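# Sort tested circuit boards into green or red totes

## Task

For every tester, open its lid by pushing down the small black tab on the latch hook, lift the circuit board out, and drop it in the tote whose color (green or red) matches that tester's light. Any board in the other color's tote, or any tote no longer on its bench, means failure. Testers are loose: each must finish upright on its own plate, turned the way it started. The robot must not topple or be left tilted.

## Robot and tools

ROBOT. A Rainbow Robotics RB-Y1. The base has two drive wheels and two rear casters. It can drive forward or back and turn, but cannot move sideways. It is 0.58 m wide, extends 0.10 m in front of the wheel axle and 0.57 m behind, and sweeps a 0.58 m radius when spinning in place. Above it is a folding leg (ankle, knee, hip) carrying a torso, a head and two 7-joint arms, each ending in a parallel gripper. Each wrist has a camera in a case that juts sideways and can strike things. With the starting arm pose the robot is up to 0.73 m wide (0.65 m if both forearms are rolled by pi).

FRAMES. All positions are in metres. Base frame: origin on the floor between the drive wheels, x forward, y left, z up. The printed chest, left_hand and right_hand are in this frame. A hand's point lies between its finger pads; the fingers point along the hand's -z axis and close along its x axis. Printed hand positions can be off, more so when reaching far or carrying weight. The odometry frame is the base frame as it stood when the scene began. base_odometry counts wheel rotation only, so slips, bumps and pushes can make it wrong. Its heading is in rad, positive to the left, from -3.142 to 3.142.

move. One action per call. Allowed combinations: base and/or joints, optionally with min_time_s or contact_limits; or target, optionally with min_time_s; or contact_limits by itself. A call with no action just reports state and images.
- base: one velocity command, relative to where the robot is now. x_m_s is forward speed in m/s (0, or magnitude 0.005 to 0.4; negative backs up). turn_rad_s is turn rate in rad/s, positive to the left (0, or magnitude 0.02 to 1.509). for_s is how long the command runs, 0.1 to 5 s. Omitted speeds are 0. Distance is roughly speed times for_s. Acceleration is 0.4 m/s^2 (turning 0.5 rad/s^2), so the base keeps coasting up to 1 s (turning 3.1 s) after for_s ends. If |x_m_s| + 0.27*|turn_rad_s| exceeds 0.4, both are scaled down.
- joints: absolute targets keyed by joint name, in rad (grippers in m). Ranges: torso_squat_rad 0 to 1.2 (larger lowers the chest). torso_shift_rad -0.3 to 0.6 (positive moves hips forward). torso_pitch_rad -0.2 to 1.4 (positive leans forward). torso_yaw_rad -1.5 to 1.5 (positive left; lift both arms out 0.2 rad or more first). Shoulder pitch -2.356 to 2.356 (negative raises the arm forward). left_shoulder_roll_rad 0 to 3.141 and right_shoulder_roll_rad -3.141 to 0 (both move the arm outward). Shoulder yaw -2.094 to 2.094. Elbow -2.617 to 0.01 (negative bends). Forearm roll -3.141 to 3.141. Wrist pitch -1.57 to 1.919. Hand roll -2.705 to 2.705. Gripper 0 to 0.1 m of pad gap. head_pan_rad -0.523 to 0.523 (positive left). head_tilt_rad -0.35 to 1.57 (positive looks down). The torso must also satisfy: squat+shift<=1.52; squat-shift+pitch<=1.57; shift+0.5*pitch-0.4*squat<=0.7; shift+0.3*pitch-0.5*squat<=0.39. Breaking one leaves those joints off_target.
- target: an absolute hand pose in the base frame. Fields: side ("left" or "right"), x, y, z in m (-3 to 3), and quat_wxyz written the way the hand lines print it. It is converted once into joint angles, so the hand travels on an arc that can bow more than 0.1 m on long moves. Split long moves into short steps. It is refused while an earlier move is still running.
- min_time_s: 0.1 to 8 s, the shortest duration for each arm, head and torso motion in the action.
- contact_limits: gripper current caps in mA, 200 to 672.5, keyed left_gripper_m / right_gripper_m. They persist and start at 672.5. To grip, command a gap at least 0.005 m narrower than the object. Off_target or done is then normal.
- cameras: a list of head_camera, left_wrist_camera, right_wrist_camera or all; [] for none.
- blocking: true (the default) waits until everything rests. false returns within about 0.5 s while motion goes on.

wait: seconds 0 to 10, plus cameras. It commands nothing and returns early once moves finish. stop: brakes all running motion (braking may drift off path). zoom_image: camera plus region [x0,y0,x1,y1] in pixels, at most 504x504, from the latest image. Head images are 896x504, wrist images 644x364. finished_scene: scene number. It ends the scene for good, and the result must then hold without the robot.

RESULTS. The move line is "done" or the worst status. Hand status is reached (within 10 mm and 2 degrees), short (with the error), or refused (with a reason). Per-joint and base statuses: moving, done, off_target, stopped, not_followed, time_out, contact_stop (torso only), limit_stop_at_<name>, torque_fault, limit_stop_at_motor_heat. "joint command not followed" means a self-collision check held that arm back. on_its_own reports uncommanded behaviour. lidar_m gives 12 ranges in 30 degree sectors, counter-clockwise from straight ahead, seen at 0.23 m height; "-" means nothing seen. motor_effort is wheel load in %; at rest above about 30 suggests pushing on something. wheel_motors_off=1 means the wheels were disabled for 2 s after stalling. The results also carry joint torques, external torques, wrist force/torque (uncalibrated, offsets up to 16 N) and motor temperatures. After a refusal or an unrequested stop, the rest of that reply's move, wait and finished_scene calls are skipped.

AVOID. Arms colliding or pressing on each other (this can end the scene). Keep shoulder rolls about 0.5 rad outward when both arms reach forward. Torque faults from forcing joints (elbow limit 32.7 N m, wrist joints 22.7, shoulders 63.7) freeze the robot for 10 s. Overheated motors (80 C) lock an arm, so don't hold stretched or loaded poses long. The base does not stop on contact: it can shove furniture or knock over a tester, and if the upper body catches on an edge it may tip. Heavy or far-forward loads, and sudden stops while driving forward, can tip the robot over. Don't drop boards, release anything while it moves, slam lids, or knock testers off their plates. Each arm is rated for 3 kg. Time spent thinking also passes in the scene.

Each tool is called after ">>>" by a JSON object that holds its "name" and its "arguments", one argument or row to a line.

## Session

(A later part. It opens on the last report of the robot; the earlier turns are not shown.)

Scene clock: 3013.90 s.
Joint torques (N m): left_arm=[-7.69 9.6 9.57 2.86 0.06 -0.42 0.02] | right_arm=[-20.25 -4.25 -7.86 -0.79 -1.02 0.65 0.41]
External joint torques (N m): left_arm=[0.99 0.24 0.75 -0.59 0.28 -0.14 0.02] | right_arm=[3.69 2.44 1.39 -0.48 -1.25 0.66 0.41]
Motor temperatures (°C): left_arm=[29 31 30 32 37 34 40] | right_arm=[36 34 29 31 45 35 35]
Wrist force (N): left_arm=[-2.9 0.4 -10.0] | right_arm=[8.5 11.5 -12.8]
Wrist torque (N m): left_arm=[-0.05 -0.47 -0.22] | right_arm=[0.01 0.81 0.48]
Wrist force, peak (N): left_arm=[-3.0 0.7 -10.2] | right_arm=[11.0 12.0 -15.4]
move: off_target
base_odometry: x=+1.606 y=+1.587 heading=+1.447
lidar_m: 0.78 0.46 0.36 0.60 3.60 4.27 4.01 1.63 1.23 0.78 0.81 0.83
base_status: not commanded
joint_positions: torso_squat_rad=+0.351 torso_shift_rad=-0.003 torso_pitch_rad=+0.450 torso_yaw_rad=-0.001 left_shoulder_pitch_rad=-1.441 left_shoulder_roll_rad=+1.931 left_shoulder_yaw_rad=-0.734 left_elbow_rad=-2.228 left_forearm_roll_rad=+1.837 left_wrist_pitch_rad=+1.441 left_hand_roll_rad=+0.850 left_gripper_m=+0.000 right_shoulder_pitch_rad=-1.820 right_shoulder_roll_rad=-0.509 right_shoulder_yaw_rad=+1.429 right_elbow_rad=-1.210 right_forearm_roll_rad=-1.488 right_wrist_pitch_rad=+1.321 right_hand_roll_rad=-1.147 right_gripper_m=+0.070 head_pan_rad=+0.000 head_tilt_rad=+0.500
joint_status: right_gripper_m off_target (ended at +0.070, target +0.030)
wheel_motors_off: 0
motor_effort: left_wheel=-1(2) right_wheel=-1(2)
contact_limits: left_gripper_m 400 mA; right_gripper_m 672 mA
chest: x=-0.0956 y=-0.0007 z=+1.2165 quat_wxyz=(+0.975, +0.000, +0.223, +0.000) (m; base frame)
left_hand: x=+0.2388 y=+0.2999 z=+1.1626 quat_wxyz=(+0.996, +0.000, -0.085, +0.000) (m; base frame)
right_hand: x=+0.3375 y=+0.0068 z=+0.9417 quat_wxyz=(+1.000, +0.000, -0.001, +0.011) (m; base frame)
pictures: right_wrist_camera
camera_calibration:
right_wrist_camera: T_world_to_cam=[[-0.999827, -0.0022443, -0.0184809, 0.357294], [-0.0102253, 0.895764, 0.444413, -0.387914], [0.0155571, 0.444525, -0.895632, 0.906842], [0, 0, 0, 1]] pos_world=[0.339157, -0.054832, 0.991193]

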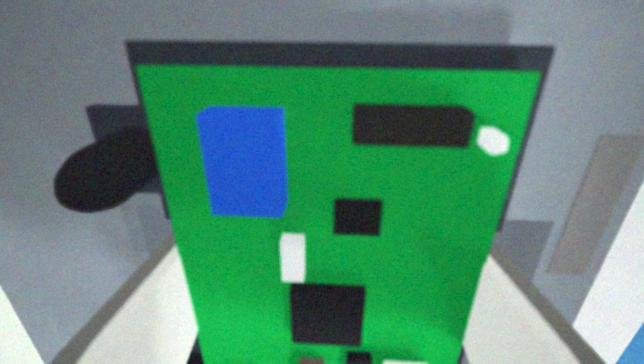

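>>> {"name": "move", "arguments": {
  "target": {"side":"right","x":0.339,"y":0.007,"z":0.949,"quat_wxyz":[1,0,0,0.0115]},
  "min_time_s": 4,
  "cameras": ["head_camera","right_wrist_camera"]
}}

>>> {"name": "zoom_image", "arguments": {
  "camera": "head_camera",
  "region": [280, 230, 600, 480]
}}

Scene clock: 3024.30 s.
Joint torques (N m): left_arm=[-7.43 9.49 9.18 2.85 0.01 -0.52 -0.11] | right_arm=[-24.05 -8.5 -10.19 -0.34 -0.07 0.14 0.44]
External joint torques (N m): left_arm=[1.25 0.14 0.36 -0.6 0.23 -0.24 -0.1] | right_arm=[-0.04 -1.72 -0.92 -0.08 -0.3 0.14 0.44]
Motor temperatures (°C): left_arm=[29 31 30 32 37 34 40] | right_arm=[36 34 29 31 45 35 35]
Wrist force (N): left_arm=[-2.9 0.4 -9.8] | right_arm=[1.2 10.6 -13.6]
Wrist torque (N m): left_arm=[-0.03 -0.47 -0.23] | right_arm=[-0.02 0.84 0.49]
Wrist force, peak (N): left_arm=[-3.2 0.7 -10.2] | right_arm=[10.2 12.5 -18.8]
move: done
base_odometry: x=+1.606 y=+1.587 heading=+1.447
lidar_m: 0.79 0.46 0.35 0.60 3.61 4.26 4.01 1.64 1.23 0.78 0.80 0.82
base_status: not commanded
joint_positions: torso_squat_rad=+0.351 torso_shift_rad=-0.003 torso_pitch_rad=+0.450 torso_yaw_rad=-0.001 left_shoulder_pitch_rad=-1.441 left_shoulder_roll_rad=+1.931 left_shoulder_yaw_rad=-0.734 left_elbow_rad=-2.228 left_forearm_roll_rad=+1.837 left_wrist_pitch_rad=+1.441 left_hand_roll_rad=+0.850 left_gripper_m=+0.000 right_shoulder_pitch_rad=-1.832 right_shoulder_roll_rad=-0.513 right_shoulder_yaw_rad=+1.422 right_elbow_rad=-1.210 right_forearm_roll_rad=-1.499 right_wrist_pitch_rad=+1.334 right_hand_roll_rad=-1.142 right_gripper_m=+0.070 head_pan_rad=+0.000 head_tilt_rad=+0.500
joint_status: all done
wheel_motors_off: 0
motor_effort: left_wheel=-1(3) right_wheel=-1(3)
contact_limits: left_gripper_m 400 mA; right_gripper_m 672 mA
chest: x=-0.0955 y=-0.0007 z=+1.2165 quat_wxyz=(+0.975, +0.000, +0.223, +0.000) (m; base frame)
left_hand: x=+0.2389 y=+0.2999 z=+1.1626 quat_wxyz=(+0.996, +0.000, -0.085, +0.000) (m; base frame)
right_hand: x=+0.3388 y=+0.0072 z=+0.9487 quat_wxyz=(+1.000, +0.000, +0.000, +0.012) (m; base frame)
right_hand_status: reached (checked arc, planned for 4.0 s): 0 mm and 0.0 deg off.
pictures: head_camera, right_wrist_camera
camera_calibration:
head_camera: T_world_to_cam=[[0.0303629, -0.998762, 0.0393915, -0.0575064], [-0.789136, -0.0481406, -0.612329, 0.917124], [0.613468, -0.0124932, -0.789621, 1.02729], [0, 0, 0, 1]] pos_world=[0.0952751, -0.000450346, 1.37501]
right_wrist_camera: T_world_to_cam=[[-0.999857, -0.00314793, -0.0166045, 0.357014], [-0.0101948, 0.895951, 0.444035, -0.390998], [0.0134791, 0.444141, -0.895856, 0.913806], [0, 0, 0, 1]] pos_world=[0.340659, -0.0544192, 0.998183]

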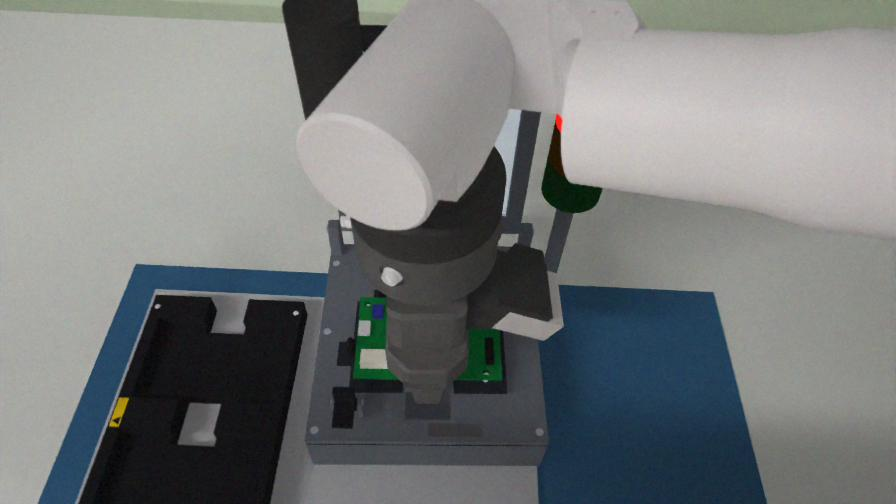

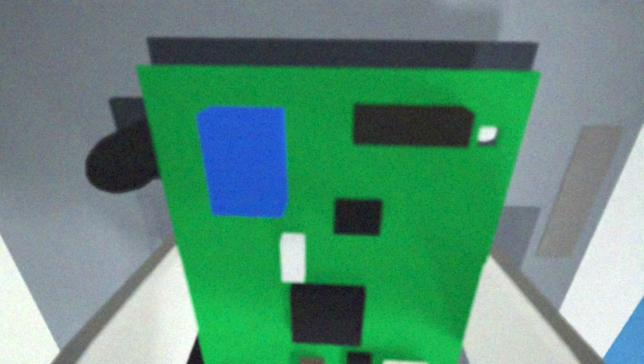

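Scaled by 1.575 from the camera's 896x504 image, which has a finer 1280x720 frame.

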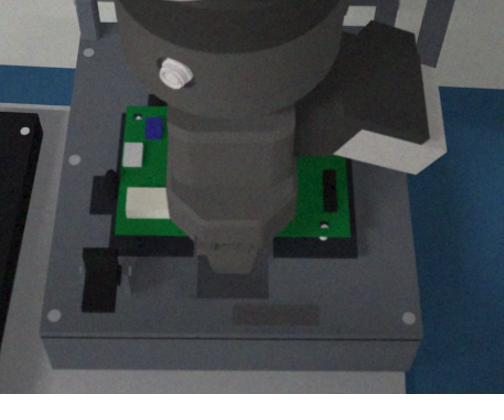

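>>> {"name": "move", "arguments": {
  "target": {"side":"right","x":0.339,"y":0.007,"z":1.0,"quat_wxyz":[1,0,0,0.0115]},
  "min_time_s": 3,
  "cameras": []
}}

>>> {"name": "move", "arguments": {
  "target": {"side":"right","x":0.32,"y":-0.02,"z":1.12,"quat_wxyz":[1,0,0,0]},
  "min_time_s": 3,
  "cameras": []
}}

>>> {"name": "move", "arguments": {
  "target": {"side":"right","x":0.29,"y":-0.2,"z":1.15,"quat_wxyz":[1,0,0,0]},
  "min_time_s": 3,
  "cameras": []
}}

>>> {"name": "move", "arguments": {
  "target": {"side":"right","x":0.3,"y":-0.33,"z":1.15,"quat_wxyz":[1,0,0,0]},
  "min_time_s": 3,
  "cameras": []
}}

>>> {"name": "move", "arguments": {
  "joints": {"head_tilt_rad":0.7}
}}

>>> {"name": "zoom_image", "arguments": {
  "camera": "head_camera",
  "region": [240, 0, 680, 400]
}}

Scene clock: 3037.57 s.
Joint torques (N m): left_arm=[-7.6 9.61 9.27 2.73 0.06 -0.42 -0.07] | right_arm=[-23.46 -8.78 -10.87 -0.3 -0.37 0.37 -0.33]
External joint torques (N m): left_arm=[1.08 0.25 0.46 -0.72 0.28 -0.14 -0.06] | right_arm=[0.61 -1.54 -1.12 -0.41 -0.6 0.37 -0.33]
Motor temperatures (°C): left_arm=[29 31 30 32 37 34 40] | right_arm=[37 34 29 31 45 35 35]
Wrist force (N): left_arm=[-3.0 0.7 -9.8] | right_arm=[2.3 10.6 -13.5]
Wrist torque (N m): left_arm=[-0.09 -0.47 -0.22] | right_arm=[-0.03 0.85 0.53]
Wrist force, peak (N): left_arm=[-3.0 0.8 -10.3] | right_arm=[2.2 10.9 -13.8]
move: done
base_odometry: x=+1.606 y=+1.587 heading=+1.447
lidar_m: 0.79 0.46 0.35 0.60 3.60 4.27 4.00 1.63 1.24 0.78 0.81 0.83
base_status: not commanded
joint_positions: torso_squat_rad=+0.351 torso_shift_rad=-0.003 torso_pitch_rad=+0.450 torso_yaw_rad=-0.001 left_shoulder_pitch_rad=-1.441 left_shoulder_roll_rad=+1.931 left_shoulder_yaw_rad=-0.734 left_elbow_rad=-2.228 left_forearm_roll_rad=+1.837 left_wrist_pitch_rad=+1.441 left_hand_roll_rad=+0.850 left_gripper_m=+0.000 right_shoulder_pitch_rad=-1.913 right_shoulder_roll_rad=-0.570 right_shoulder_yaw_rad=+1.375 right_elbow_rad=-1.280 right_forearm_roll_rad=-1.557 right_wrist_pitch_rad=+1.422 right_hand_roll_rad=-1.166 right_gripper_m=+0.070 head_pan_rad=+0.000 head_tilt_rad=+0.500
joint_status: all done
wheel_motors_off: 0
motor_effort: left_wheel=+0(3) right_wheel=+1(2)
contact_limits: left_gripper_m 400 mA; right_gripper_m 672 mA
chest: x=-0.0955 y=-0.0007 z=+1.2165 quat_wxyz=(+0.975, +0.000, +0.223, +0.000) (m; base frame)
left_hand: x=+0.2389 y=+0.2999 z=+1.1626 quat_wxyz=(+0.996, +0.000, -0.085, +0.000) (m; base frame)
right_hand: x=+0.3389 y=+0.0071 z=+0.9998 quat_wxyz=(+1.000, +0.000, +0.000, +0.012) (m; base frame)
right_hand_status: reached (checked arc, planned for 3.0 s): 0 mm and 0.0 deg off.
pictures: none
No camera images: "cameras" was empty.

Scene clock: 3040.90 s.
Joint torques (N m): left_arm=[-7.44 9.4 9.33 2.84 0.13 -0.48 -0.08] | right_arm=[-22.55 -9.13 -11.3 0.82 -0.2 0.21 -0.39]
External joint torques (N m): left_arm=[1.24 0.04 0.52 -0.61 0.35 -0.2 -0.07] | right_arm=[0.32 -1.7 -0.96 -0.43 -0.43 0.21 -0.39]
Motor temperatures (°C): left_arm=[29 31 30 32 37 34 40] | right_arm=[37 34 29 31 45 35 35]
Wrist force (N): left_arm=[-3.1 0.6 -9.8] | right_arm=[2.3 10.6 -13.2]
Wrist torque (N m): left_arm=[-0.08 -0.49 -0.24] | right_arm=[-0.03 0.87 0.50]
Wrist force, peak (N): left_arm=[-2.9 0.7 -10.3] | right_arm=[2.3 10.8 -13.8]
move: done
base_odometry: x=+1.606 y=+1.587 heading=+1.447
lidar_m: 0.79 0.46 0.36 0.61 3.61 4.27 4.00 1.65 1.24 0.79 0.81 0.82
base_status: not commanded
joint_positions: torso_squat_rad=+0.351 torso_shift_rad=-0.003 torso_pitch_rad=+0.450 torso_yaw_rad=-0.001 left_shoulder_pitch_rad=-1.441 left_shoulder_roll_rad=+1.931 left_shoulder_yaw_rad=-0.734 left_elbow_rad=-2.228 left_forearm_roll_rad=+1.837 left_wrist_pitch_rad=+1.441 left_hand_roll_rad=+0.850 left_gripper_m=+0.000 right_shoulder_pitch_rad=-2.080 right_shoulder_roll_rad=-0.763 right_shoulder_yaw_rad=+1.256 right_elbow_rad=-1.478 right_forearm_roll_rad=-1.721 right_wrist_pitch_rad=+1.625 right_hand_roll_rad=-1.254 right_gripper_m=+0.070 head_pan_rad=+0.000 head_tilt_rad=+0.500
joint_status: all done
wheel_motors_off: 0
motor_effort: left_wheel=-2(3) right_wheel=-1(2)
contact_limits: left_gripper_m 400 mA; right_gripper_m 672 mA
chest: x=-0.0955 y=-0.0007 z=+1.2165 quat_wxyz=(+0.975, +0.000, +0.223, +0.000) (m; base frame)
left_hand: x=+0.2389 y=+0.2999 z=+1.1626 quat_wxyz=(+0.996, +0.000, -0.085, +0.000) (m; base frame)
right_hand: x=+0.3200 y=-0.0199 z=+1.1197 quat_wxyz=(+1.000, +0.000, +0.000, +0.000) (m; base frame)
right_hand_status: reached (checked arc, planned for 3.0 s): 0 mm and 0.0 deg off.
pictures: none
No camera images: "cameras" was empty.

Scene clock: 3044.23 s.
Joint torques (N m): left_arm=[-7.38 9.7 9.36 2.72 0.06 -0.46 -0.11] | right_arm=[-14.48 -7.87 -11.25 1.5 -0.21 0.12 0.28]
External joint torques (N m): left_arm=[1.29 0.35 0.54 -0.73 0.28 -0.18 -0.1] | right_arm=[2.79 -1.5 -0.95 -0.68 -0.45 0.12 0.28]
Motor temperatures (°C): left_arm=[29 31 30 32 37 34 40] | right_arm=[37 34 29 31 45 35 35]
Wrist force (N): left_arm=[-2.9 0.4 -10.0] | right_arm=[2.3 10.6 -13.6]
Wrist torque (N m): left_arm=[-0.06 -0.48 -0.23] | right_arm=[-0.03 0.87 0.50]
Wrist force, peak (N): left_arm=[-3.0 0.5 -10.3] | right_arm=[2.3 10.7 -14.1]
move: done
base_odometry: x=+1.606 y=+1.587 heading=+1.447
lidar_m: 0.79 0.46 0.36 0.60 3.61 4.27 4.01 1.63 1.23 0.78 0.81 0.82
base_status: not commanded
joint_positions: torso_squat_rad=+0.351 torso_shift_rad=-0.003 torso_pitch_rad=+0.450 torso_yaw_rad=-0.001 left_shoulder_pitch_rad=-1.441 left_shoulder_roll_rad=+1.931 left_shoulder_yaw_rad=-0.734 left_elbow_rad=-2.228 left_forearm_roll_rad=+1.837 left_wrist_pitch_rad=+1.441 left_hand_roll_rad=+0.850 left_gripper_m=+0.000 right_shoulder_pitch_rad=-1.961 right_shoulder_roll_rad=-1.384 right_shoulder_yaw_rad=+1.186 right_elbow_rad=-1.885 right_forearm_roll_rad=-1.831 right_wrist_pitch_rad=+1.642 right_hand_roll_rad=-1.045 right_gripper_m=+0.070 head_pan_rad=+0.000 head_tilt_rad=+0.500
joint_status: all done
wheel_motors_off: 0
motor_effort: left_wheel=+0(3) right_wheel=+1(2)
contact_limits: left_gripper_m 400 mA; right_gripper_m 672 mA
chest: x=-0.0955 y=-0.0007 z=+1.2165 quat_wxyz=(+0.975, +0.000, +0.223, +0.000) (m; base frame)
left_hand: x=+0.2389 y=+0.2999 z=+1.1626 quat_wxyz=(+0.996, +0.000, -0.085, +0.000) (m; base frame)
right_hand: x=+0.2901 y=-0.1999 z=+1.1501 quat_wxyz=(+1.000, -0.001, +0.000, +0.000) (m; base frame)
right_hand_status: reached (checked arc, planned for 3.0 s): 0 mm and 0.1 deg off.
pictures: none
No camera images: "cameras" was empty.

Scene clock: 3047.57 s.
Joint torques (N m): left_arm=[-7.61 9.59 9.41 2.86 0.14 -0.46 -0.03] | right_arm=[-11.76 -9.11 -8.97 2.94 -0.23 -0.3 0.38]
External joint torques (N m): left_arm=[1.07 0.23 0.6 -0.59 0.36 -0.18 -0.02] | right_arm=[2.56 -1.53 1.44 0.65 -0.49 -0.28 0.38]
Motor temperatures (°C): left_arm=[29 31 30 32 37 34 40] | right_arm=[37 34 29 31 45 35 35]
Wrist force (N): left_arm=[-2.9 0.4 -9.9] | right_arm=[2.3 10.7 -13.1]
Wrist torque (N m): left_arm=[-0.05 -0.48 -0.22] | right_arm=[-0.05 0.85 0.51]
Wrist force, peak (N): left_arm=[-3.1 0.7 -10.2] | right_arm=[2.2 10.8 -13.7]
move: done
base_odometry: x=+1.606 y=+1.587 heading=+1.447
lidar_m: 0.78 0.46 0.36 0.60 3.61 4.26 4.00 1.64 1.23 0.79 0.81 0.83
base_status: not commanded
joint_positions: torso_squat_rad=+0.351 torso_shift_rad=-0.003 torso_pitch_rad=+0.450 torso_yaw_rad=-0.001 left_shoulder_pitch_rad=-1.441 left_shoulder_roll_rad=+1.931 left_shoulder_yaw_rad=-0.734 left_elbow_rad=-2.228 left_forearm_roll_rad=+1.837 left_wrist_pitch_rad=+1.441 left_hand_roll_rad=+0.850 left_gripper_m=+0.000 right_shoulder_pitch_rad=-1.847 right_shoulder_roll_rad=-1.669 right_shoulder_yaw_rad=+1.202 right_elbow_rad=-1.758 right_forearm_roll_rad=-1.836 right_wrist_pitch_rad=+1.616 right_hand_roll_rad=-0.616 right_gripper_m=+0.070 head_pan_rad=+0.000 head_tilt_rad=+0.500
joint_status: all done
wheel_motors_off: 0
motor_effort: left_wheel=-1(3) right_wheel=-1(3)
contact_limits: left_gripper_m 400 mA; right_gripper_m 672 mA
chest: x=-0.0955 y=-0.0007 z=+1.2165 quat_wxyz=(+0.975, +0.000, +0.223, +0.000) (m; base frame)
left_hand: x=+0.2389 y=+0.2999 z=+1.1626 quat_wxyz=(+0.996, +0.000, -0.085, +0.000) (m; base frame)
right_hand: x=+0.3000 y=-0.3298 z=+1.1502 quat_wxyz=(+1.000, +0.000, -0.001, +0.000) (m; base frame)
right_hand_status: reached (checked arc, planned for 3.0 s): 0 mm and 0.2 deg off.
pictures: none
No camera images: "cameras" was empty.

Scene clock: 3048.30 s.
Joint torques (N m): left_arm=[-7.74 9.52 9.34 2.82 0.04 -0.44 -0.02] | right_arm=[-11.56 -8.91 -9.17 2.93 -0.22 -0.42 0.36]
External joint torques (N m): left_arm=[0.94 0.16 0.53 -0.63 0.26 -0.16 -0.01] | right_arm=[2.77 -1.33 1.25 0.65 -0.48 -0.4 0.36]
Motor temperatures (°C): left_arm=[29 31 30 32 37 34 40] | right_arm=[37 34 29 31 45 35 35]
Wrist force (N): left_arm=[-2.9 0.5 -10.0] | right_arm=[2.3 10.7 -13.2]
Wrist torque (N m): left_arm=[-0.07 -0.46 -0.22] | right_arm=[-0.04 0.86 0.51]
Wrist force, peak (N): left_arm=[-2.9 0.7 -10.1] | right_arm=[2.0 10.8 -13.3]
move: done
base_odometry: x=+1.606 y=+1.587 heading=+1.447
lidar_m: 0.79 0.46 0.35 0.60 3.61 4.27 4.01 1.63 1.23 0.79 0.81 0.82
base_status: not commanded
joint_positions: torso_squat_rad=+0.351 torso_shift_rad=-0.003 torso_pitch_rad=+0.450 torso_yaw_rad=-0.001 left_shoulder_pitch_rad=-1.441 left_shoulder_roll_rad=+1.931 left_shoulder_yaw_rad=-0.734 left_elbow_rad=-2.228 left_forearm_roll_rad=+1.837 left_wrist_pitch_rad=+1.441 left_hand_roll_rad=+0.850 left_gripper_m=+0.000 right_shoulder_pitch_rad=-1.847 right_shoulder_roll_rad=-1.669 right_shoulder_yaw_rad=+1.202 right_elbow_rad=-1.758 right_forearm_roll_rad=-1.836 right_wrist_pitch_rad=+1.616 right_hand_roll_rad=-0.616 right_gripper_m=+0.070 head_pan_rad=+0.000 head_tilt_rad=+0.700
joint_status: all done
wheel_motors_off: 0
motor_effort: left_wheel=-2(2) right_wheel=+0(2)
contact_limits: left_gripper_m 400 mA; right_gripper_m 672 mA
chest: x=-0.0955 y=-0.0007 z=+1.2165 quat_wxyz=(+0.975, +0.000, +0.223, +0.000) (m; base frame)
left_hand: x=+0.2389 y=+0.2999 z=+1.1626 quat_wxyz=(+0.996, +0.000, -0.085, +0.000) (m; base frame)
right_hand: x=+0.3000 y=-0.3298 z=+1.1502 quat_wxyz=(+1.000, +0.000, -0.001, +0.000) (m; base frame)
pictures: head_camera, left_wrist_camera, right_wrist_camera
camera_calibration:
head_camera: T_world_to_cam=[[0.0376904, -0.998763, 0.0324208, -0.0479202], [-0.895026, -0.048169, -0.443406, 0.684007], [0.444419, -0.0123053, -0.895734, 1.17638], [0, 0, 0, 1]] pos_world=[0.0912047, -0.000437306, 1.35857]
left_wrist_camera: T_world_to_cam=[[0.98748, 0.0156485, 0.156963, -0.424382], [-0.0631799, -0.872528, 0.484462, -0.252183], [0.144536, -0.488314, -0.860616, 1.18151], [0, 0, 0, 1]] pos_world=[0.232365, 0.363551, 1.20561]
right_wrist_camera: T_world_to_cam=[[-0.999596, 0.0204348, -0.019759, 0.331823], [0.00956196, 0.89634, 0.443265, -0.183907], [0.0267688, 0.442897, -0.896173, 1.24054], [0, 0, 0, 1]] pos_world=[0.30024, -0.391371, 1.19982]

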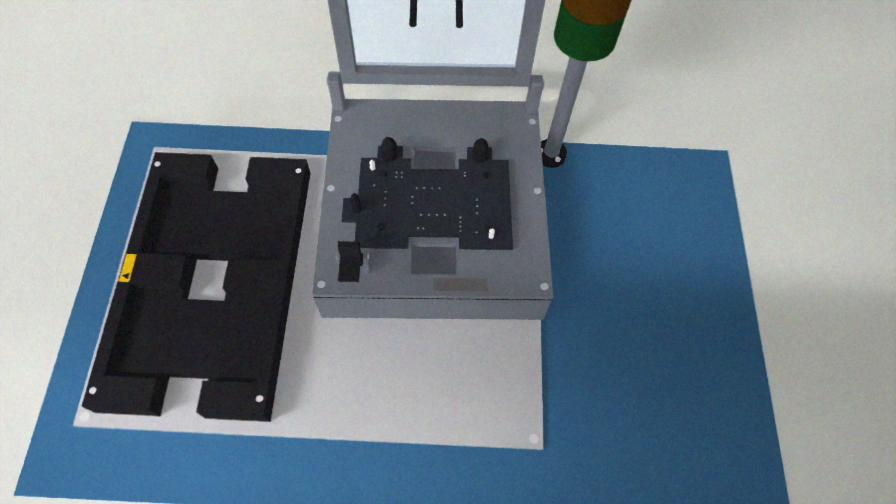

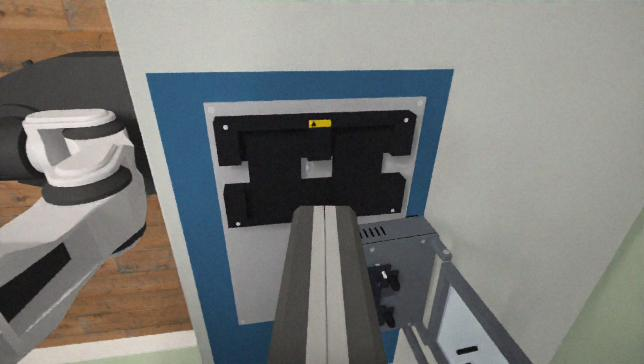

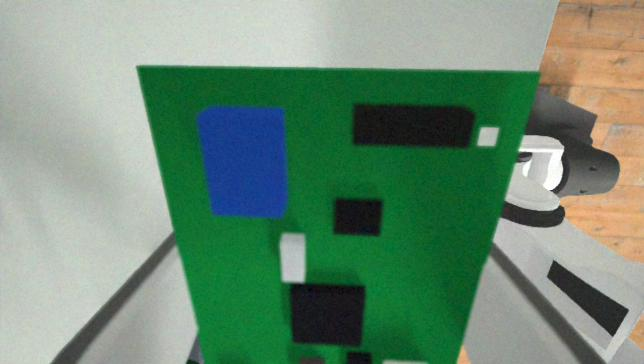

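Scaled by 1.145 from the camera's 896x504 image, which has a finer 1280x720 frame.

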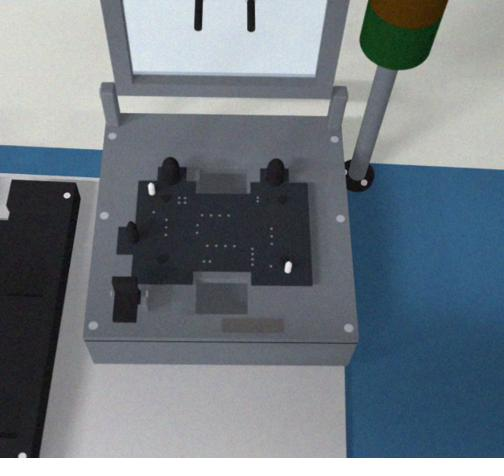

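>>> {"name": "move", "arguments": {
  "contact_limits": {"left_gripper_m":672},
  "joints": {"left_gripper_m":0.096},
  "cameras": []
}}

>>> {"name": "move", "arguments": {
  "target": {"side":"left","x":0.3,"y":0.16,"z":1.13,"quat_wxyz":[1,0,0,0]},
  "min_time_s": 3,
  "cameras": []
}}

>>> {"name": "move", "arguments": {
  "target": {"side":"left","x":0.338,"y":0.007,"z":1.06,"quat_wxyz":[1,0,0,0.015]},
  "min_time_s": 3,
  "cameras": []
}}

>>> {"name": "move", "arguments": {
  "target": {"side":"left","x":0.338,"y":0.007,"z":0.985,"quat_wxyz":[1,0,0,0.015]},
  "min_time_s": 3,
  "cameras": ["head_camera","left_wrist_camera"]
}}

>>> {"name": "zoom_image", "arguments": {
  "camera": "head_camera",
  "region": [280, 80, 600, 330]
}}

Scene clock: 3076.67 s.
Joint torques (N m): left_arm=[-7.46 9.5 9.34 2.79 0.12 -0.5 -0.06] | right_arm=[-11.8 -9.23 -8.88 2.91 -0.27 -0.38 0.34]
External joint torques (N m): left_arm=[1.22 0.15 0.52 -0.66 0.34 -0.22 -0.05] | right_arm=[2.52 -1.65 1.54 0.62 -0.53 -0.35 0.34]
Motor temperatures (°C): left_arm=[29 31 30 32 37 34 40] | right_arm=[36 34 29 31 45 35 35]
Wrist force (N): left_arm=[-3.0 0.4 -10.0] | right_arm=[2.2 10.3 -13.1]
Wrist torque (N m): left_arm=[-0.06 -0.47 -0.22] | right_arm=[-0.01 0.85 0.52]
Wrist force, peak (N): left_arm=[-3.1 0.5 -10.3] | right_arm=[2.4 10.9 -13.4]
move: done
base_odometry: x=+1.606 y=+1.587 heading=+1.447
lidar_m: 0.79 0.46 0.35 0.58 3.60 4.27 4.01 1.63 1.23 0.78 0.81 0.82
base_status: not commanded
joint_positions: torso_squat_rad=+0.351 torso_shift_rad=-0.003 torso_pitch_rad=+0.450 torso_yaw_rad=-0.001 left_shoulder_pitch_rad=-1.441 left_shoulder_roll_rad=+1.931 left_shoulder_yaw_rad=-0.734 left_elbow_rad=-2.228 left_forearm_roll_rad=+1.837 left_wrist_pitch_rad=+1.441 left_hand_roll_rad=+0.850 left_gripper_m=+0.096 right_shoulder_pitch_rad=-1.847 right_shoulder_roll_rad=-1.669 right_shoulder_yaw_rad=+1.202 right_elbow_rad=-1.758 right_forearm_roll_rad=-1.836 right_wrist_pitch_rad=+1.616 right_hand_roll_rad=-0.616 right_gripper_m=+0.070 head_pan_rad=+0.000 head_tilt_rad=+0.700
joint_status: all done
wheel_motors_off: 0
motor_effort: left_wheel=+0(2) right_wheel=+0(2)
contact_limits: left_gripper_m 672 mA; right_gripper_m 672 mA
chest: x=-0.0955 y=-0.0007 z=+1.2165 quat_wxyz=(+0.975, +0.000, +0.223, +0.000) (m; base frame)
left_hand: x=+0.2389 y=+0.2999 z=+1.1626 quat_wxyz=(+0.996, +0.000, -0.085, +0.000) (m; base frame)
right_hand: x=+0.3000 y=-0.3298 z=+1.1502 quat_wxyz=(+1.000, +0.000, -0.001, +0.000) (m; base frame)
pictures: none
No camera images: "cameras" was empty.

Scene clock: 3080.00 s.
Joint torques (N m): left_arm=[-17.56 5.58 8.63 1.14 0.11 0.2 0.35] | right_arm=[-11.7 -8.69 -9.22 2.86 -0.21 -0.36 0.31]
External joint torques (N m): left_arm=[0.07 -1.95 -1.28 0.95 0.07 0.25 0.35] | right_arm=[2.63 -1.11 1.2 0.57 -0.47 -0.33 0.31]
Motor temperatures (°C): left_arm=[29 31 30 32 37 34 40] | right_arm=[36 34 29 31 45 35 35]
Wrist force (N): left_arm=[-1.9 1.0 -10.1] | right_arm=[2.4 10.3 -13.2]
Wrist torque (N m): left_arm=[-0.14 -0.44 -0.22] | right_arm=[0.00 0.86 0.51]
Wrist force, peak (N): left_arm=[-3.2 0.3 -10.1] | right_arm=[2.7 10.6 -13.7]
move: done
base_odometry: x=+1.606 y=+1.587 heading=+1.447
lidar_m: 0.79 0.46 0.36 0.60 3.60 4.27 4.00 1.63 1.24 0.78 0.81 0.82
base_status: not commanded
joint_positions: torso_squat_rad=+0.351 torso_shift_rad=-0.003 torso_pitch_rad=+0.450 torso_yaw_rad=-0.001 left_shoulder_pitch_rad=-1.690 left_shoulder_roll_rad=+1.143 left_shoulder_yaw_rad=-0.837 left_elbow_rad=-1.841 left_forearm_roll_rad=+1.630 left_wrist_pitch_rad=+1.828 left_hand_roll_rad=+1.151 left_gripper_m=+0.096 right_shoulder_pitch_rad=-1.847 right_shoulder_roll_rad=-1.669 right_shoulder_yaw_rad=+1.202 right_elbow_rad=-1.758 right_forearm_roll_rad=-1.836 right_wrist_pitch_rad=+1.616 right_hand_roll_rad=-0.616 right_gripper_m=+0.070 head_pan_rad=+0.000 head_tilt_rad=+0.700
joint_status: all done
wheel_motors_off: 0
motor_effort: left_wheel=-1(2) right_wheel=+1(3)
contact_limits: left_gripper_m 672 mA; right_gripper_m 672 mA
chest: x=-0.0955 y=-0.0007 z=+1.2165 quat_wxyz=(+0.975, +0.000, +0.223, +0.000) (m; base frame)
left_hand: x=+0.2997 y=+0.1601 z=+1.1301 quat_wxyz=(+1.000, +0.000, -0.001, +0.000) (m; base frame)
left_hand_status: reached (checked arc, planned for 3.0 s): 0 mm and 0.1 deg off.
right_hand: x=+0.3000 y=-0.3298 z=+1.1502 quat_wxyz=(+1.000, +0.000, -0.001, +0.000) (m; base frame)
pictures: none
No camera images: "cameras" was empty.

Scene clock: 3083.33 s.
Joint torques (N m): left_arm=[-21.34 4.66 8.11 -0.57 0.09 -0.33 0.42] | right_arm=[-11.98 -8.69 -9.1 2.8 -0.28 -0.29 0.39]
External joint torques (N m): left_arm=[0.41 -1.59 -1.5 1.09 0.05 -0.28 0.42] | right_arm=[2.35 -1.11 1.32 0.51 -0.54 -0.26 0.39]
Motor temperatures (°C): left_arm=[29 31 30 32 37 34 40] | right_arm=[36 34 29 31 45 35 35]
Wrist force (N): left_arm=[-1.9 0.7 -10.0] | right_arm=[2.3 10.6 -13.0]
Wrist torque (N m): left_arm=[-0.08 -0.42 -0.21] | right_arm=[-0.02 0.85 0.51]
Wrist force, peak (N): left_arm=[-1.9 1.0 -10.2] | right_arm=[2.5 10.9 -13.5]
move: done
base_odometry: x=+1.606 y=+1.587 heading=+1.447
lidar_m: 0.79 0.46 0.35 0.60 3.61 4.27 4.00 1.64 1.23 0.78 0.82 0.82
base_status: not commanded
joint_positions: torso_squat_rad=+0.351 torso_shift_rad=-0.003 torso_pitch_rad=+0.450 torso_yaw_rad=-0.001 left_shoulder_pitch_rad=-1.811 left_shoulder_roll_rad=+0.604 left_shoulder_yaw_rad=-1.019 left_elbow_rad=-1.381 left_forearm_roll_rad=+1.397 left_wrist_pitch_rad=+1.722 left_hand_roll_rad=+1.225 left_gripper_m=+0.096 right_shoulder_pitch_rad=-1.847 right_shoulder_roll_rad=-1.669 right_shoulder_yaw_rad=+1.202 right_elbow_rad=-1.758 right_forearm_roll_rad=-1.836 right_wrist_pitch_rad=+1.616 right_hand_roll_rad=-0.616 right_gripper_m=+0.070 head_pan_rad=+0.000 head_tilt_rad=+0.700
joint_status: all done
wheel_motors_off: 0
motor_effort: left_wheel=-1(2) right_wheel=+0(2)
contact_limits: left_gripper_m 672 mA; right_gripper_m 672 mA
chest: x=-0.0955 y=-0.0007 z=+1.2165 quat_wxyz=(+0.975, +0.000, +0.223, +0.000) (m; base frame)
left_hand: x=+0.3374 y=+0.0075 z=+1.0602 quat_wxyz=(+1.000, -0.001, -0.002, +0.015) (m; base frame)
left_hand_status: reached (checked arc, planned for 3.0 s): 1 mm and 0.2 deg off.
right_hand: x=+0.3000 y=-0.3298 z=+1.1502 quat_wxyz=(+1.000, +0.000, -0.001, +0.000) (m; base frame)
pictures: none
No camera images: "cameras" was empty.

Scene clock: 3086.67 s.
Joint torques (N m): left_arm=[-19.34 3.82 7.87 -1.14 -0.05 -0.39 -0.27] | right_arm=[-11.74 -8.73 -9.06 2.75 -0.26 -0.32 0.28]
External joint torques (N m): left_arm=[2.28 -1.8 -1.49 1.23 -0.09 -0.34 -0.27] | right_arm=[2.58 -1.15 1.35 0.46 -0.52 -0.29 0.27]
Motor temperatures (°C): left_arm=[29 31 30 32 37 34 40] | right_arm=[36 34 29 31 45 35 35]
Wrist force (N): left_arm=[-1.8 0.8 -9.7] | right_arm=[2.1 10.6 -13.0]
Wrist torque (N m): left_arm=[-0.13 -0.41 -0.22] | right_arm=[-0.04 0.83 0.52]
Wrist force, peak (N): left_arm=[-2.3 0.9 -10.1] | right_arm=[2.4 10.7 -13.5]
move: done
base_odometry: x=+1.606 y=+1.587 heading=+1.447
lidar_m: 0.79 0.46 0.35 0.60 3.60 4.26 4.00 1.64 1.23 0.78 0.82 0.82
base_status: not commanded
joint_positions: torso_squat_rad=+0.351 torso_shift_rad=-0.003 torso_pitch_rad=+0.450 torso_yaw_rad=-0.001 left_shoulder_pitch_rad=-1.694 left_shoulder_roll_rad=+0.554 left_shoulder_yaw_rad=-1.096 left_elbow_rad=-1.328 left_forearm_roll_rad=+1.297 left_wrist_pitch_rad=+1.587 left_hand_roll_rad=+1.190 left_gripper_m=+0.096 right_shoulder_pitch_rad=-1.847 right_shoulder_roll_rad=-1.669 right_shoulder_yaw_rad=+1.202 right_elbow_rad=-1.758 right_forearm_roll_rad=-1.836 right_wrist_pitch_rad=+1.616 right_hand_roll_rad=-0.616 right_gripper_m=+0.070 head_pan_rad=+0.000 head_tilt_rad=+0.700
joint_status: all done
wheel_motors_off: 0
motor_effort: left_wheel=-1(3) right_wheel=+0(2)
contact_limits: left_gripper_m 672 mA; right_gripper_m 672 mA
chest: x=-0.0955 y=-0.0007 z=+1.2165 quat_wxyz=(+0.975, +0.000, +0.223, +0.000) (m; base frame)
left_hand: x=+0.3382 y=+0.0070 z=+0.9853 quat_wxyz=(+1.000, +0.000, +0.000, +0.015) (m; base frame)
left_hand_status: reached (checked arc, planned for 3.0 s): 0 mm and 0.0 deg off.
right_hand: x=+0.3000 y=-0.3298 z=+1.1502 quat_wxyz=(+1.000, +0.000, -0.001, +0.000) (m; base frame)
pictures: head_camera, left_wrist_camera
camera_calibration:
head_camera: T_world_to_cam=[[0.0376901, -0.998763, 0.032421, -0.0479203], [-0.895023, -0.0481689, -0.443411, 0.68401], [0.444425, -0.0123053, -0.895732, 1.17638], [0, 0, 0, 1]] pos_world=[0.0911979, -0.000437306, 1.35857]
left_wrist_camera: T_world_to_cam=[[0.998888, 0.0456414, -0.0118426, -0.327783], [0.0456027, -0.871217, 0.488775, -0.456614], [0.0119909, -0.488771, -0.872329, 0.927912], [0, 0, 0, 1]] pos_world=[0.337115, 0.070687, 1.02874]

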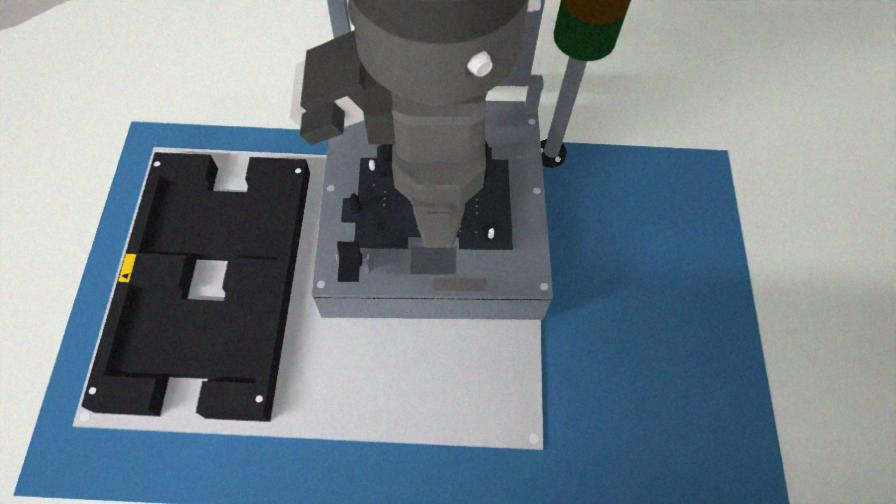

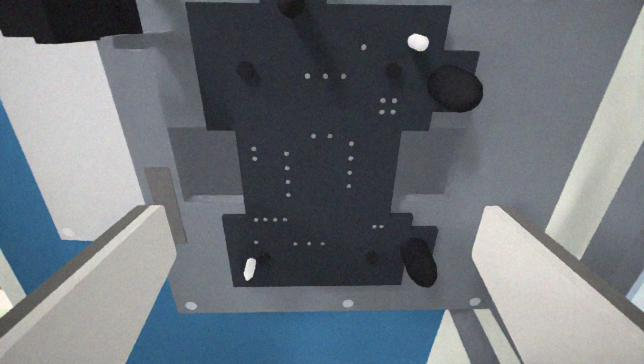

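Scaled by 1.575 from the camera's 896x504 image, which has a finer 1280x720 frame.

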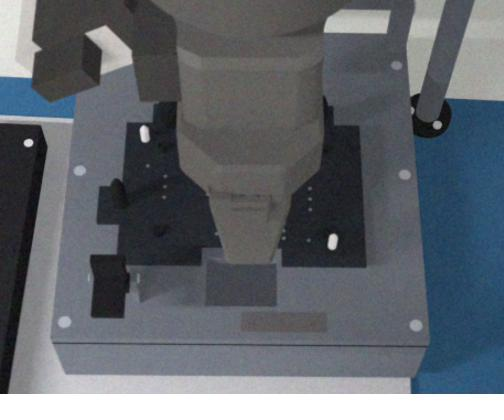

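>>> {"name": "move", "arguments": {
  "target": {"side":"left","x":0.3368,"y":0.0115,"z":0.962,"quat_wxyz":[1,0,0,0.015]},
  "min_time_s": 2,
  "cameras": ["left_wrist_camera"]
}}

>>> {"name": "move", "arguments": {
  "target": {"side":"left","x":0.3368,"y":0.0115,"z":0.945,"quat_wxyz":[1,0,0,0.015]},
  "min_time_s": 2,
  "cameras": ["head_camera","left_wrist_camera"]
}}

>>> {"name": "zoom_image", "arguments": {
  "camera": "head_camera",
  "region": [280, 80, 600, 330]
}}

Scene clock: 3097.70 s.
Joint torques (N m): left_arm=[-19.05 3.57 7.71 -1.26 0.01 -0.41 -0.27] | right_arm=[-11.85 -8.4 -9.34 2.79 -0.21 -0.37 0.33]
External joint torques (N m): left_arm=[2.4 -1.88 -1.55 1.29 -0.03 -0.36 -0.27] | right_arm=[2.47 -0.82 1.07 0.5 -0.47 -0.34 0.33]
Motor temperatures (°C): left_arm=[29 31 30 32 37 34 40] | right_arm=[36 34 29 31 45 35 35]
Wrist force (N): left_arm=[-1.8 1.0 -9.7] | right_arm=[2.2 10.3 -13.2]
Wrist torque (N m): left_arm=[-0.15 -0.43 -0.23] | right_arm=[-0.02 0.83 0.52]
Wrist force, peak (N): left_arm=[-2.1 0.9 -10.0] | right_arm=[2.6 10.8 -13.5]
move: done
base_odometry: x=+1.606 y=+1.587 heading=+1.447
lidar_m: 0.79 0.47 0.36 0.60 3.60 4.27 4.00 1.63 1.23 0.79 0.80 0.82
base_status: not commanded
joint_positions: torso_squat_rad=+0.351 torso_shift_rad=-0.003 torso_pitch_rad=+0.450 torso_yaw_rad=-0.001 left_shoulder_pitch_rad=-1.654 left_shoulder_roll_rad=+0.550 left_shoulder_yaw_rad=-1.118 left_elbow_rad=-1.320 left_forearm_roll_rad=+1.269 left_wrist_pitch_rad=+1.544 left_hand_roll_rad=+1.179 left_gripper_m=+0.096 right_shoulder_pitch_rad=-1.847 right_shoulder_roll_rad=-1.669 right_shoulder_yaw_rad=+1.202 right_elbow_rad=-1.758 right_forearm_roll_rad=-1.836 right_wrist_pitch_rad=+1.616 right_hand_roll_rad=-0.616 right_gripper_m=+0.070 head_pan_rad=+0.000 head_tilt_rad=+0.700
joint_status: all done
wheel_motors_off: 0
motor_effort: left_wheel=+0(2) right_wheel=-1(2)
contact_limits: left_gripper_m 672 mA; right_gripper_m 672 mA
chest: x=-0.0955 y=-0.0007 z=+1.2165 quat_wxyz=(+0.975, +0.000, +0.223, +0.000) (m; base frame)
left_hand: x=+0.3370 y=+0.0115 z=+0.9623 quat_wxyz=(+1.000, +0.000, +0.000, +0.015) (m; base frame)
left_hand_status: reached (checked arc, planned for 2.0 s): 0 mm and 0.0 deg off.
right_hand: x=+0.3000 y=-0.3298 z=+1.1502 quat_wxyz=(+1.000, +0.000, -0.001, +0.000) (m; base frame)
pictures: left_wrist_camera
camera_calibration:
left_wrist_camera: T_world_to_cam=[[0.998887, 0.0456474, -0.0118684, -0.327054], [0.045621, -0.871236, 0.48874, -0.441367], [0.0119696, -0.488737, -0.872349, 0.910093], [0, 0, 0, 1]] pos_world=[0.335932, 0.0751906, 1.00575]

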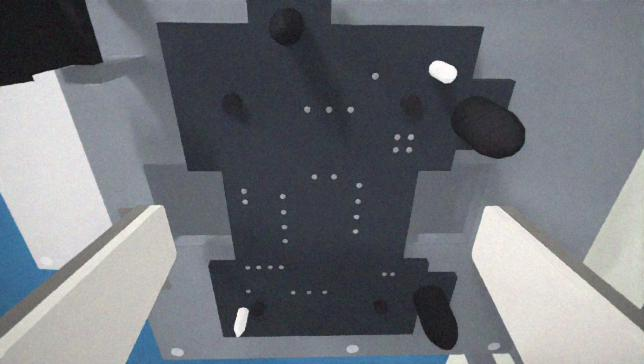

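Scene clock: 3100.03 s.
Joint torques (N m): left_arm=[-19.17 3.54 7.68 -1.44 0.12 -0.32 -0.24] | right_arm=[-11.64 -8.69 -8.99 2.67 -0.21 -0.42 0.28]
External joint torques (N m): left_arm=[2.22 -1.74 -1.42 1.24 0.08 -0.27 -0.24] | right_arm=[2.68 -1.12 1.42 0.39 -0.47 -0.39 0.27]
Motor temperatures (°C): left_arm=[29 31 30 32 37 34 40] | right_arm=[36 34 29 31 45 35 35]
Wrist force (N): left_arm=[-2.0 1.2 -9.7] | right_arm=[2.1 10.6 -13.2]
Wrist torque (N m): left_arm=[-0.17 -0.44 -0.24] | right_arm=[-0.02 0.82 0.51]
Wrist force, peak (N): left_arm=[-1.8 0.8 -10.0] | right_arm=[2.4 10.8 -13.4]
move: done
base_odometry: x=+1.606 y=+1.587 heading=+1.447
lidar_m: 0.79 0.46 0.35 0.60 3.60 4.26 4.01 1.63 1.23 0.78 0.81 0.83
base_status: not commanded
joint_positions: torso_squat_rad=+0.351 torso_shift_rad=-0.003 torso_pitch_rad=+0.450 torso_yaw_rad=-0.001 left_shoulder_pitch_rad=-1.630 left_shoulder_roll_rad=+0.533 left_shoulder_yaw_rad=-1.134 left_elbow_rad=-1.291 left_forearm_roll_rad=+1.248 left_wrist_pitch_rad=+1.510 left_hand_roll_rad=+1.166 left_gripper_m=+0.096 right_shoulder_pitch_rad=-1.847 right_shoulder_roll_rad=-1.669 right_shoulder_yaw_rad=+1.202 right_elbow_rad=-1.758 right_forearm_roll_rad=-1.836 right_wrist_pitch_rad=+1.616 right_hand_roll_rad=-0.616 right_gripper_m=+0.070 head_pan_rad=+0.000 head_tilt_rad=+0.700
joint_status: all done
wheel_motors_off: 0
motor_effort: left_wheel=+0(2) right_wheel=+1(2)
contact_limits: left_gripper_m 672 mA; right_gripper_m 672 mA
chest: x=-0.0956 y=-0.0007 z=+1.2165 quat_wxyz=(+0.975, +0.000, +0.223, +0.000) (m; base frame)
left_hand: x=+0.3370 y=+0.0115 z=+0.9453 quat_wxyz=(+1.000, +0.000, +0.000, +0.015) (m; base frame)
left_hand_status: reached (checked arc, planned for 2.0 s): 0 mm and 0.0 deg off.
right_hand: x=+0.3000 y=-0.3298 z=+1.1502 quat_wxyz=(+1.000, +0.000, -0.001, +0.000) (m; base frame)
pictures: head_camera, left_wrist_camera
camera_calibration:
head_camera: T_world_to_cam=[[0.0376902, -0.998763, 0.0324212, -0.0479204], [-0.895023, -0.0481691, -0.443412, 0.68401], [0.444425, -0.0123055, -0.895732, 1.17638], [0, 0, 0, 1]] pos_world=[0.0911977, -0.000437105, 1.35857]
left_wrist_camera: T_world_to_cam=[[0.998887, 0.0456525, -0.011886, -0.327253], [0.045634, -0.871234, 0.488743, -0.433073], [0.0119568, -0.488741, -0.872347, 0.895257], [0, 0, 0, 1]] pos_world=[0.335948, 0.0751809, 0.988747]

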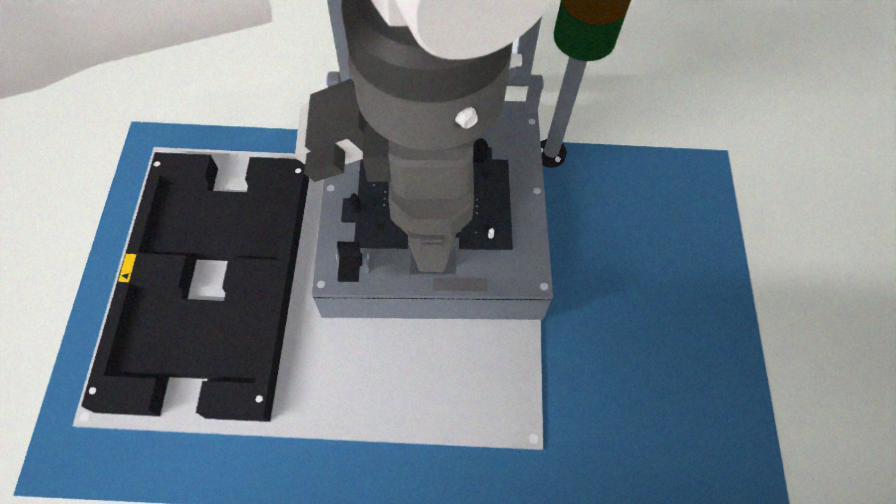

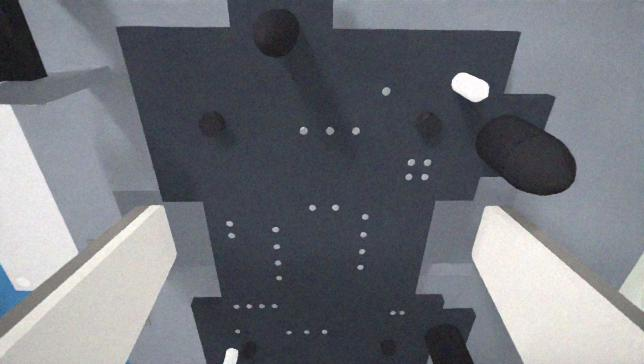

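Scaled by 1.575 from the camera's 896x504 image, which has a finer 1280x720 frame.

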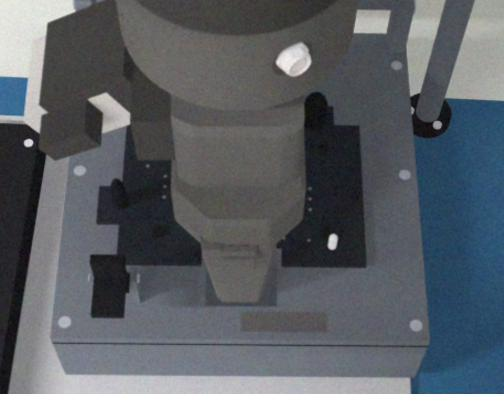

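>>> {"name": "move", "arguments": {
  "target": {"side":"left","x":0.3368,"y":0.0112,"z":0.934,"quat_wxyz":[1,0,0,0.015]},
  "min_time_s": 2,
  "cameras": []
}}

>>> {"name": "move", "arguments": {
  "joints": {"left_gripper_m":0.03},
  "cameras": ["left_wrist_camera"]
}}

Scene clock: 3119.30 s.
Joint torques (N m): left_arm=[-19.64 4.37 7.85 -0.63 -0.83 -0.83 -0.26] | right_arm=[-12.06 -7.99 -9.32 2.73 -0.18 -0.29 0.33]
External joint torques (N m): left_arm=[1.71 -0.79 -1.13 2.13 -0.87 -0.78 -0.26] | right_arm=[2.27 -0.41 1.1 0.45 -0.44 -0.26 0.33]
Motor temperatures (°C): left_arm=[30 31 30 32 37 34 40] | right_arm=[35 34 29 31 45 35 35]
Wrist force (N): left_arm=[-6.3 1.5 -8.9] | right_arm=[2.5 10.2 -13.6]
Wrist torque (N m): left_arm=[-0.20 -0.37 -0.27] | right_arm=[0.02 0.87 0.49]
Wrist force, peak (N): left_arm=[-10.7 3.6 4.9] | right_arm=[2.2 10.6 -13.6]
move: done
base_odometry: x=+1.606 y=+1.587 heading=+1.447
lidar_m: 0.79 0.45 0.35 0.60 3.61 4.26 4.01 1.63 1.23 0.78 0.81 0.82
base_status: not commanded
joint_positions: torso_squat_rad=+0.351 torso_shift_rad=-0.003 torso_pitch_rad=+0.450 torso_yaw_rad=-0.001 left_shoulder_pitch_rad=-1.616 left_shoulder_roll_rad=+0.521 left_shoulder_yaw_rad=-1.145 left_elbow_rad=-1.273 left_forearm_roll_rad=+1.235 left_wrist_pitch_rad=+1.489 left_hand_roll_rad=+1.158 left_gripper_m=+0.096 right_shoulder_pitch_rad=-1.847 right_shoulder_roll_rad=-1.669 right_shoulder_yaw_rad=+1.203 right_elbow_rad=-1.758 right_forearm_roll_rad=-1.836 right_wrist_pitch_rad=+1.616 right_hand_roll_rad=-0.616 right_gripper_m=+0.070 head_pan_rad=+0.000 head_tilt_rad=+0.700
joint_status: all done
wheel_motors_off: 0
motor_effort: left_wheel=+1(2) right_wheel=+1(3)
contact_limits: left_gripper_m 672 mA; right_gripper_m 672 mA
chest: x=-0.0957 y=-0.0007 z=+1.2165 quat_wxyz=(+0.975, +0.000, +0.223, +0.000) (m; base frame)
left_hand: x=+0.3363 y=+0.0113 z=+0.9346 quat_wxyz=(+1.000, +0.000, +0.000, +0.015) (m; base frame)
left_hand_status: reached (checked arc, planned for 2.0 s): 1 mm and 0.0 deg off.
right_hand: x=+0.2999 y=-0.3299 z=+1.1503 quat_wxyz=(+1.000, +0.000, -0.001, +0.000) (m; base frame)
pictures: none
No camera images: "cameras" was empty.

Scene clock: 3120.57 s.
Joint torques (N m): left_arm=[-20.79 5.61 8.54 -1.18 -1.48 -1.12 0.01] | right_arm=[-12.16 -8.17 -9.33 2.75 -0.12 -0.37 0.3]
External joint torques (N m): left_arm=[0.55 0.46 -0.44 1.58 -1.52 -1.07 0.01] | right_arm=[2.16 -0.6 1.09 0.46 -0.38 -0.35 0.3]
Motor temperatures (°C): left_arm=[30 31 30 32 37 34 40] | right_arm=[35 34 29 31 45 35 35]
Wrist force (N): left_arm=[-9.5 2.7 -6.3] | right_arm=[2.1 10.7 -13.2]
Wrist torque (N m): left_arm=[-0.13 0.08 -0.50] | right_arm=[-0.04 0.82 0.52]
Wrist force, peak (N): left_arm=[-12.7 4.1 -4.8] | right_arm=[2.0 10.9 -13.4]
move: off_target
base_odometry: x=+1.606 y=+1.587 heading=+1.447
lidar_m: 0.79 0.46 0.35 0.60 3.61 4.27 4.01 1.64 1.23 0.78 0.81 0.82
base_status: not commanded
joint_positions: torso_squat_rad=+0.351 torso_shift_rad=-0.003 torso_pitch_rad=+0.450 torso_yaw_rad=-0.001 left_shoulder_pitch_rad=-1.615 left_shoulder_roll_rad=+0.521 left_shoulder_yaw_rad=-1.145 left_elbow_rad=-1.273 left_forearm_roll_rad=+1.235 left_wrist_pitch_rad=+1.489 left_hand_roll_rad=+1.158 left_gripper_m=+0.063 right_shoulder_pitch_rad=-1.847 right_shoulder_roll_rad=-1.669 right_shoulder_yaw_rad=+1.203 right_elbow_rad=-1.758 right_forearm_roll_rad=-1.836 right_wrist_pitch_rad=+1.616 right_hand_roll_rad=-0.616 right_gripper_m=+0.070 head_pan_rad=+0.000 head_tilt_rad=+0.700
joint_status: left_gripper_m off_target (ended at +0.063, target +0.030)
wheel_motors_off: 0
motor_effort: left_wheel=-1(3) right_wheel=+2(3)
contact_limits: left_gripper_m 672 mA; right_gripper_m 672 mA
chest: x=-0.0957 y=-0.0007 z=+1.2165 quat_wxyz=(+0.975, +0.000, +0.223, +0.000) (m; base frame)
left_hand: x=+0.3362 y=+0.0113 z=+0.9344 quat_wxyz=(+1.000, +0.000, +0.000, +0.015) (m; base frame)
right_hand: x=+0.2999 y=-0.3299 z=+1.1503 quat_wxyz=(+1.000, +0.000, -0.001, +0.000) (m; base frame)
pictures: left_wrist_camera
camera_calibration:
left_wrist_camera: T_world_to_cam=[[0.998911, 0.0449325, -0.0125255, -0.325941], [0.0453212, -0.871365, 0.488537, -0.427639], [0.0110369, -0.488573, -0.872453, 0.886091], [0, 0, 0, 1]] pos_world=[0.335187, 0.0749356, 0.977908]

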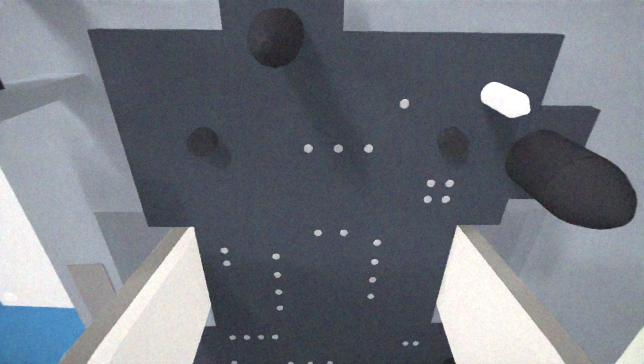

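>>> {"name": "move", "arguments": {
  "target": {"side":"left","x":0.334,"y":0.0115,"z":0.944,"quat_wxyz":[1,0,0,0.015]},
  "min_time_s": 3,
  "cameras": ["head_camera"]
}}

Scene clock: 3127.33 s.
Joint torques (N m): left_arm=[-29.25 4.97 16.39 -7.15 3.39 2.3 1.74] | right_arm=[-12.04 -8.21 -9.43 2.76 -0.23 -0.28 0.27]
External joint torques (N m): left_arm=[-7.97 -0.24 7.29 -4.43 3.35 2.34 1.74] | right_arm=[2.28 -0.62 0.99 0.48 -0.49 -0.25 0.27]
Motor temperatures (°C): left_arm=[30 31 30 32 37 34 40] | right_arm=[35 34 29 31 45 35 35]
Wrist force (N): left_arm=[14.3 0.5 -42.2] | right_arm=[2.6 10.6 -13.2]
Wrist torque (N m): left_arm=[-0.65 -0.25 -1.49] | right_arm=[-0.04 0.88 0.51]
Wrist force, peak (N): left_arm=[14.4 0.7 -42.5] | right_arm=[2.4 11.0 -13.4]
move: done
base_odometry: x=+1.606 y=+1.587 heading=+1.447
lidar_m: 0.79 0.46 0.35 0.60 3.60 4.27 4.00 1.63 1.22 0.79 0.82 0.82
base_status: not commanded
joint_positions: torso_squat_rad=+0.351 torso_shift_rad=-0.003 torso_pitch_rad=+0.451 torso_yaw_rad=-0.001 left_shoulder_pitch_rad=-1.623 left_shoulder_roll_rad=+0.535 left_shoulder_yaw_rad=-1.139 left_elbow_rad=-1.302 left_forearm_roll_rad=+1.244 left_wrist_pitch_rad=+1.509 left_hand_roll_rad=+1.174 left_gripper_m=+0.063 right_shoulder_pitch_rad=-1.847 right_shoulder_roll_rad=-1.669 right_shoulder_yaw_rad=+1.203 right_elbow_rad=-1.758 right_forearm_roll_rad=-1.836 right_wrist_pitch_rad=+1.616 right_hand_roll_rad=-0.616 right_gripper_m=+0.070 head_pan_rad=+0.000 head_tilt_rad=+0.700
joint_status: all done
wheel_motors_off: 0
motor_effort: left_wheel=-2(2) right_wheel=+1(3)
contact_limits: left_gripper_m 672 mA; right_gripper_m 672 mA
chest: x=-0.0949 y=-0.0007 z=+1.2164 quat_wxyz=(+0.975, +0.000, +0.224, +0.000) (m; base frame)
left_hand: x=+0.3342 y=+0.0124 z=+0.9415 quat_wxyz=(+1.000, +0.001, +0.001, +0.015) (m; base frame)
left_hand_status: reached (checked arc, planned for 3.0 s): 3 mm and 0.2 deg off.
right_hand: x=+0.3005 y=-0.3299 z=+1.1497 quat_wxyz=(+1.000, +0.000, -0.001, +0.000) (m; base frame)
pictures: head_camera
camera_calibration:
head_camera: T_world_to_cam=[[0.0376683, -0.998765, 0.0324073, -0.0479248], [-0.895525, -0.0481294, -0.442402, 0.683232], [0.443415, -0.012357, -0.896231, 1.17651], [0, 0, 0, 1]] pos_world=[0.0919745, -0.000443883, 1.35824]

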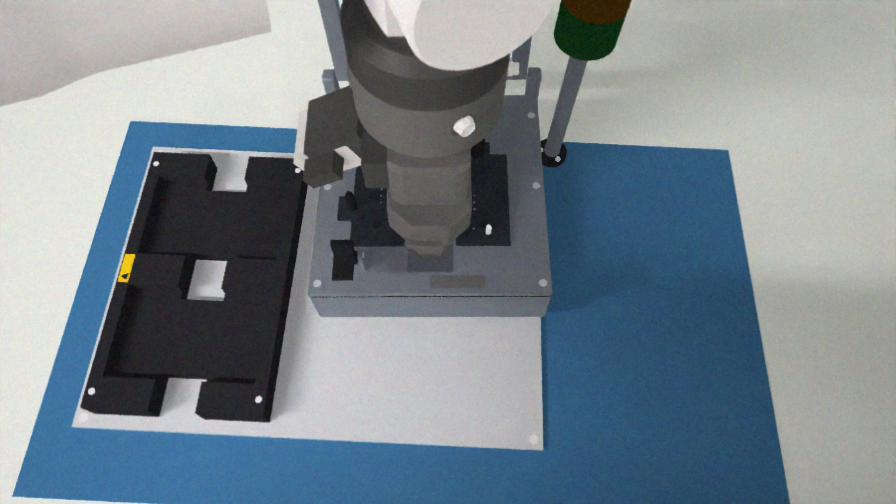

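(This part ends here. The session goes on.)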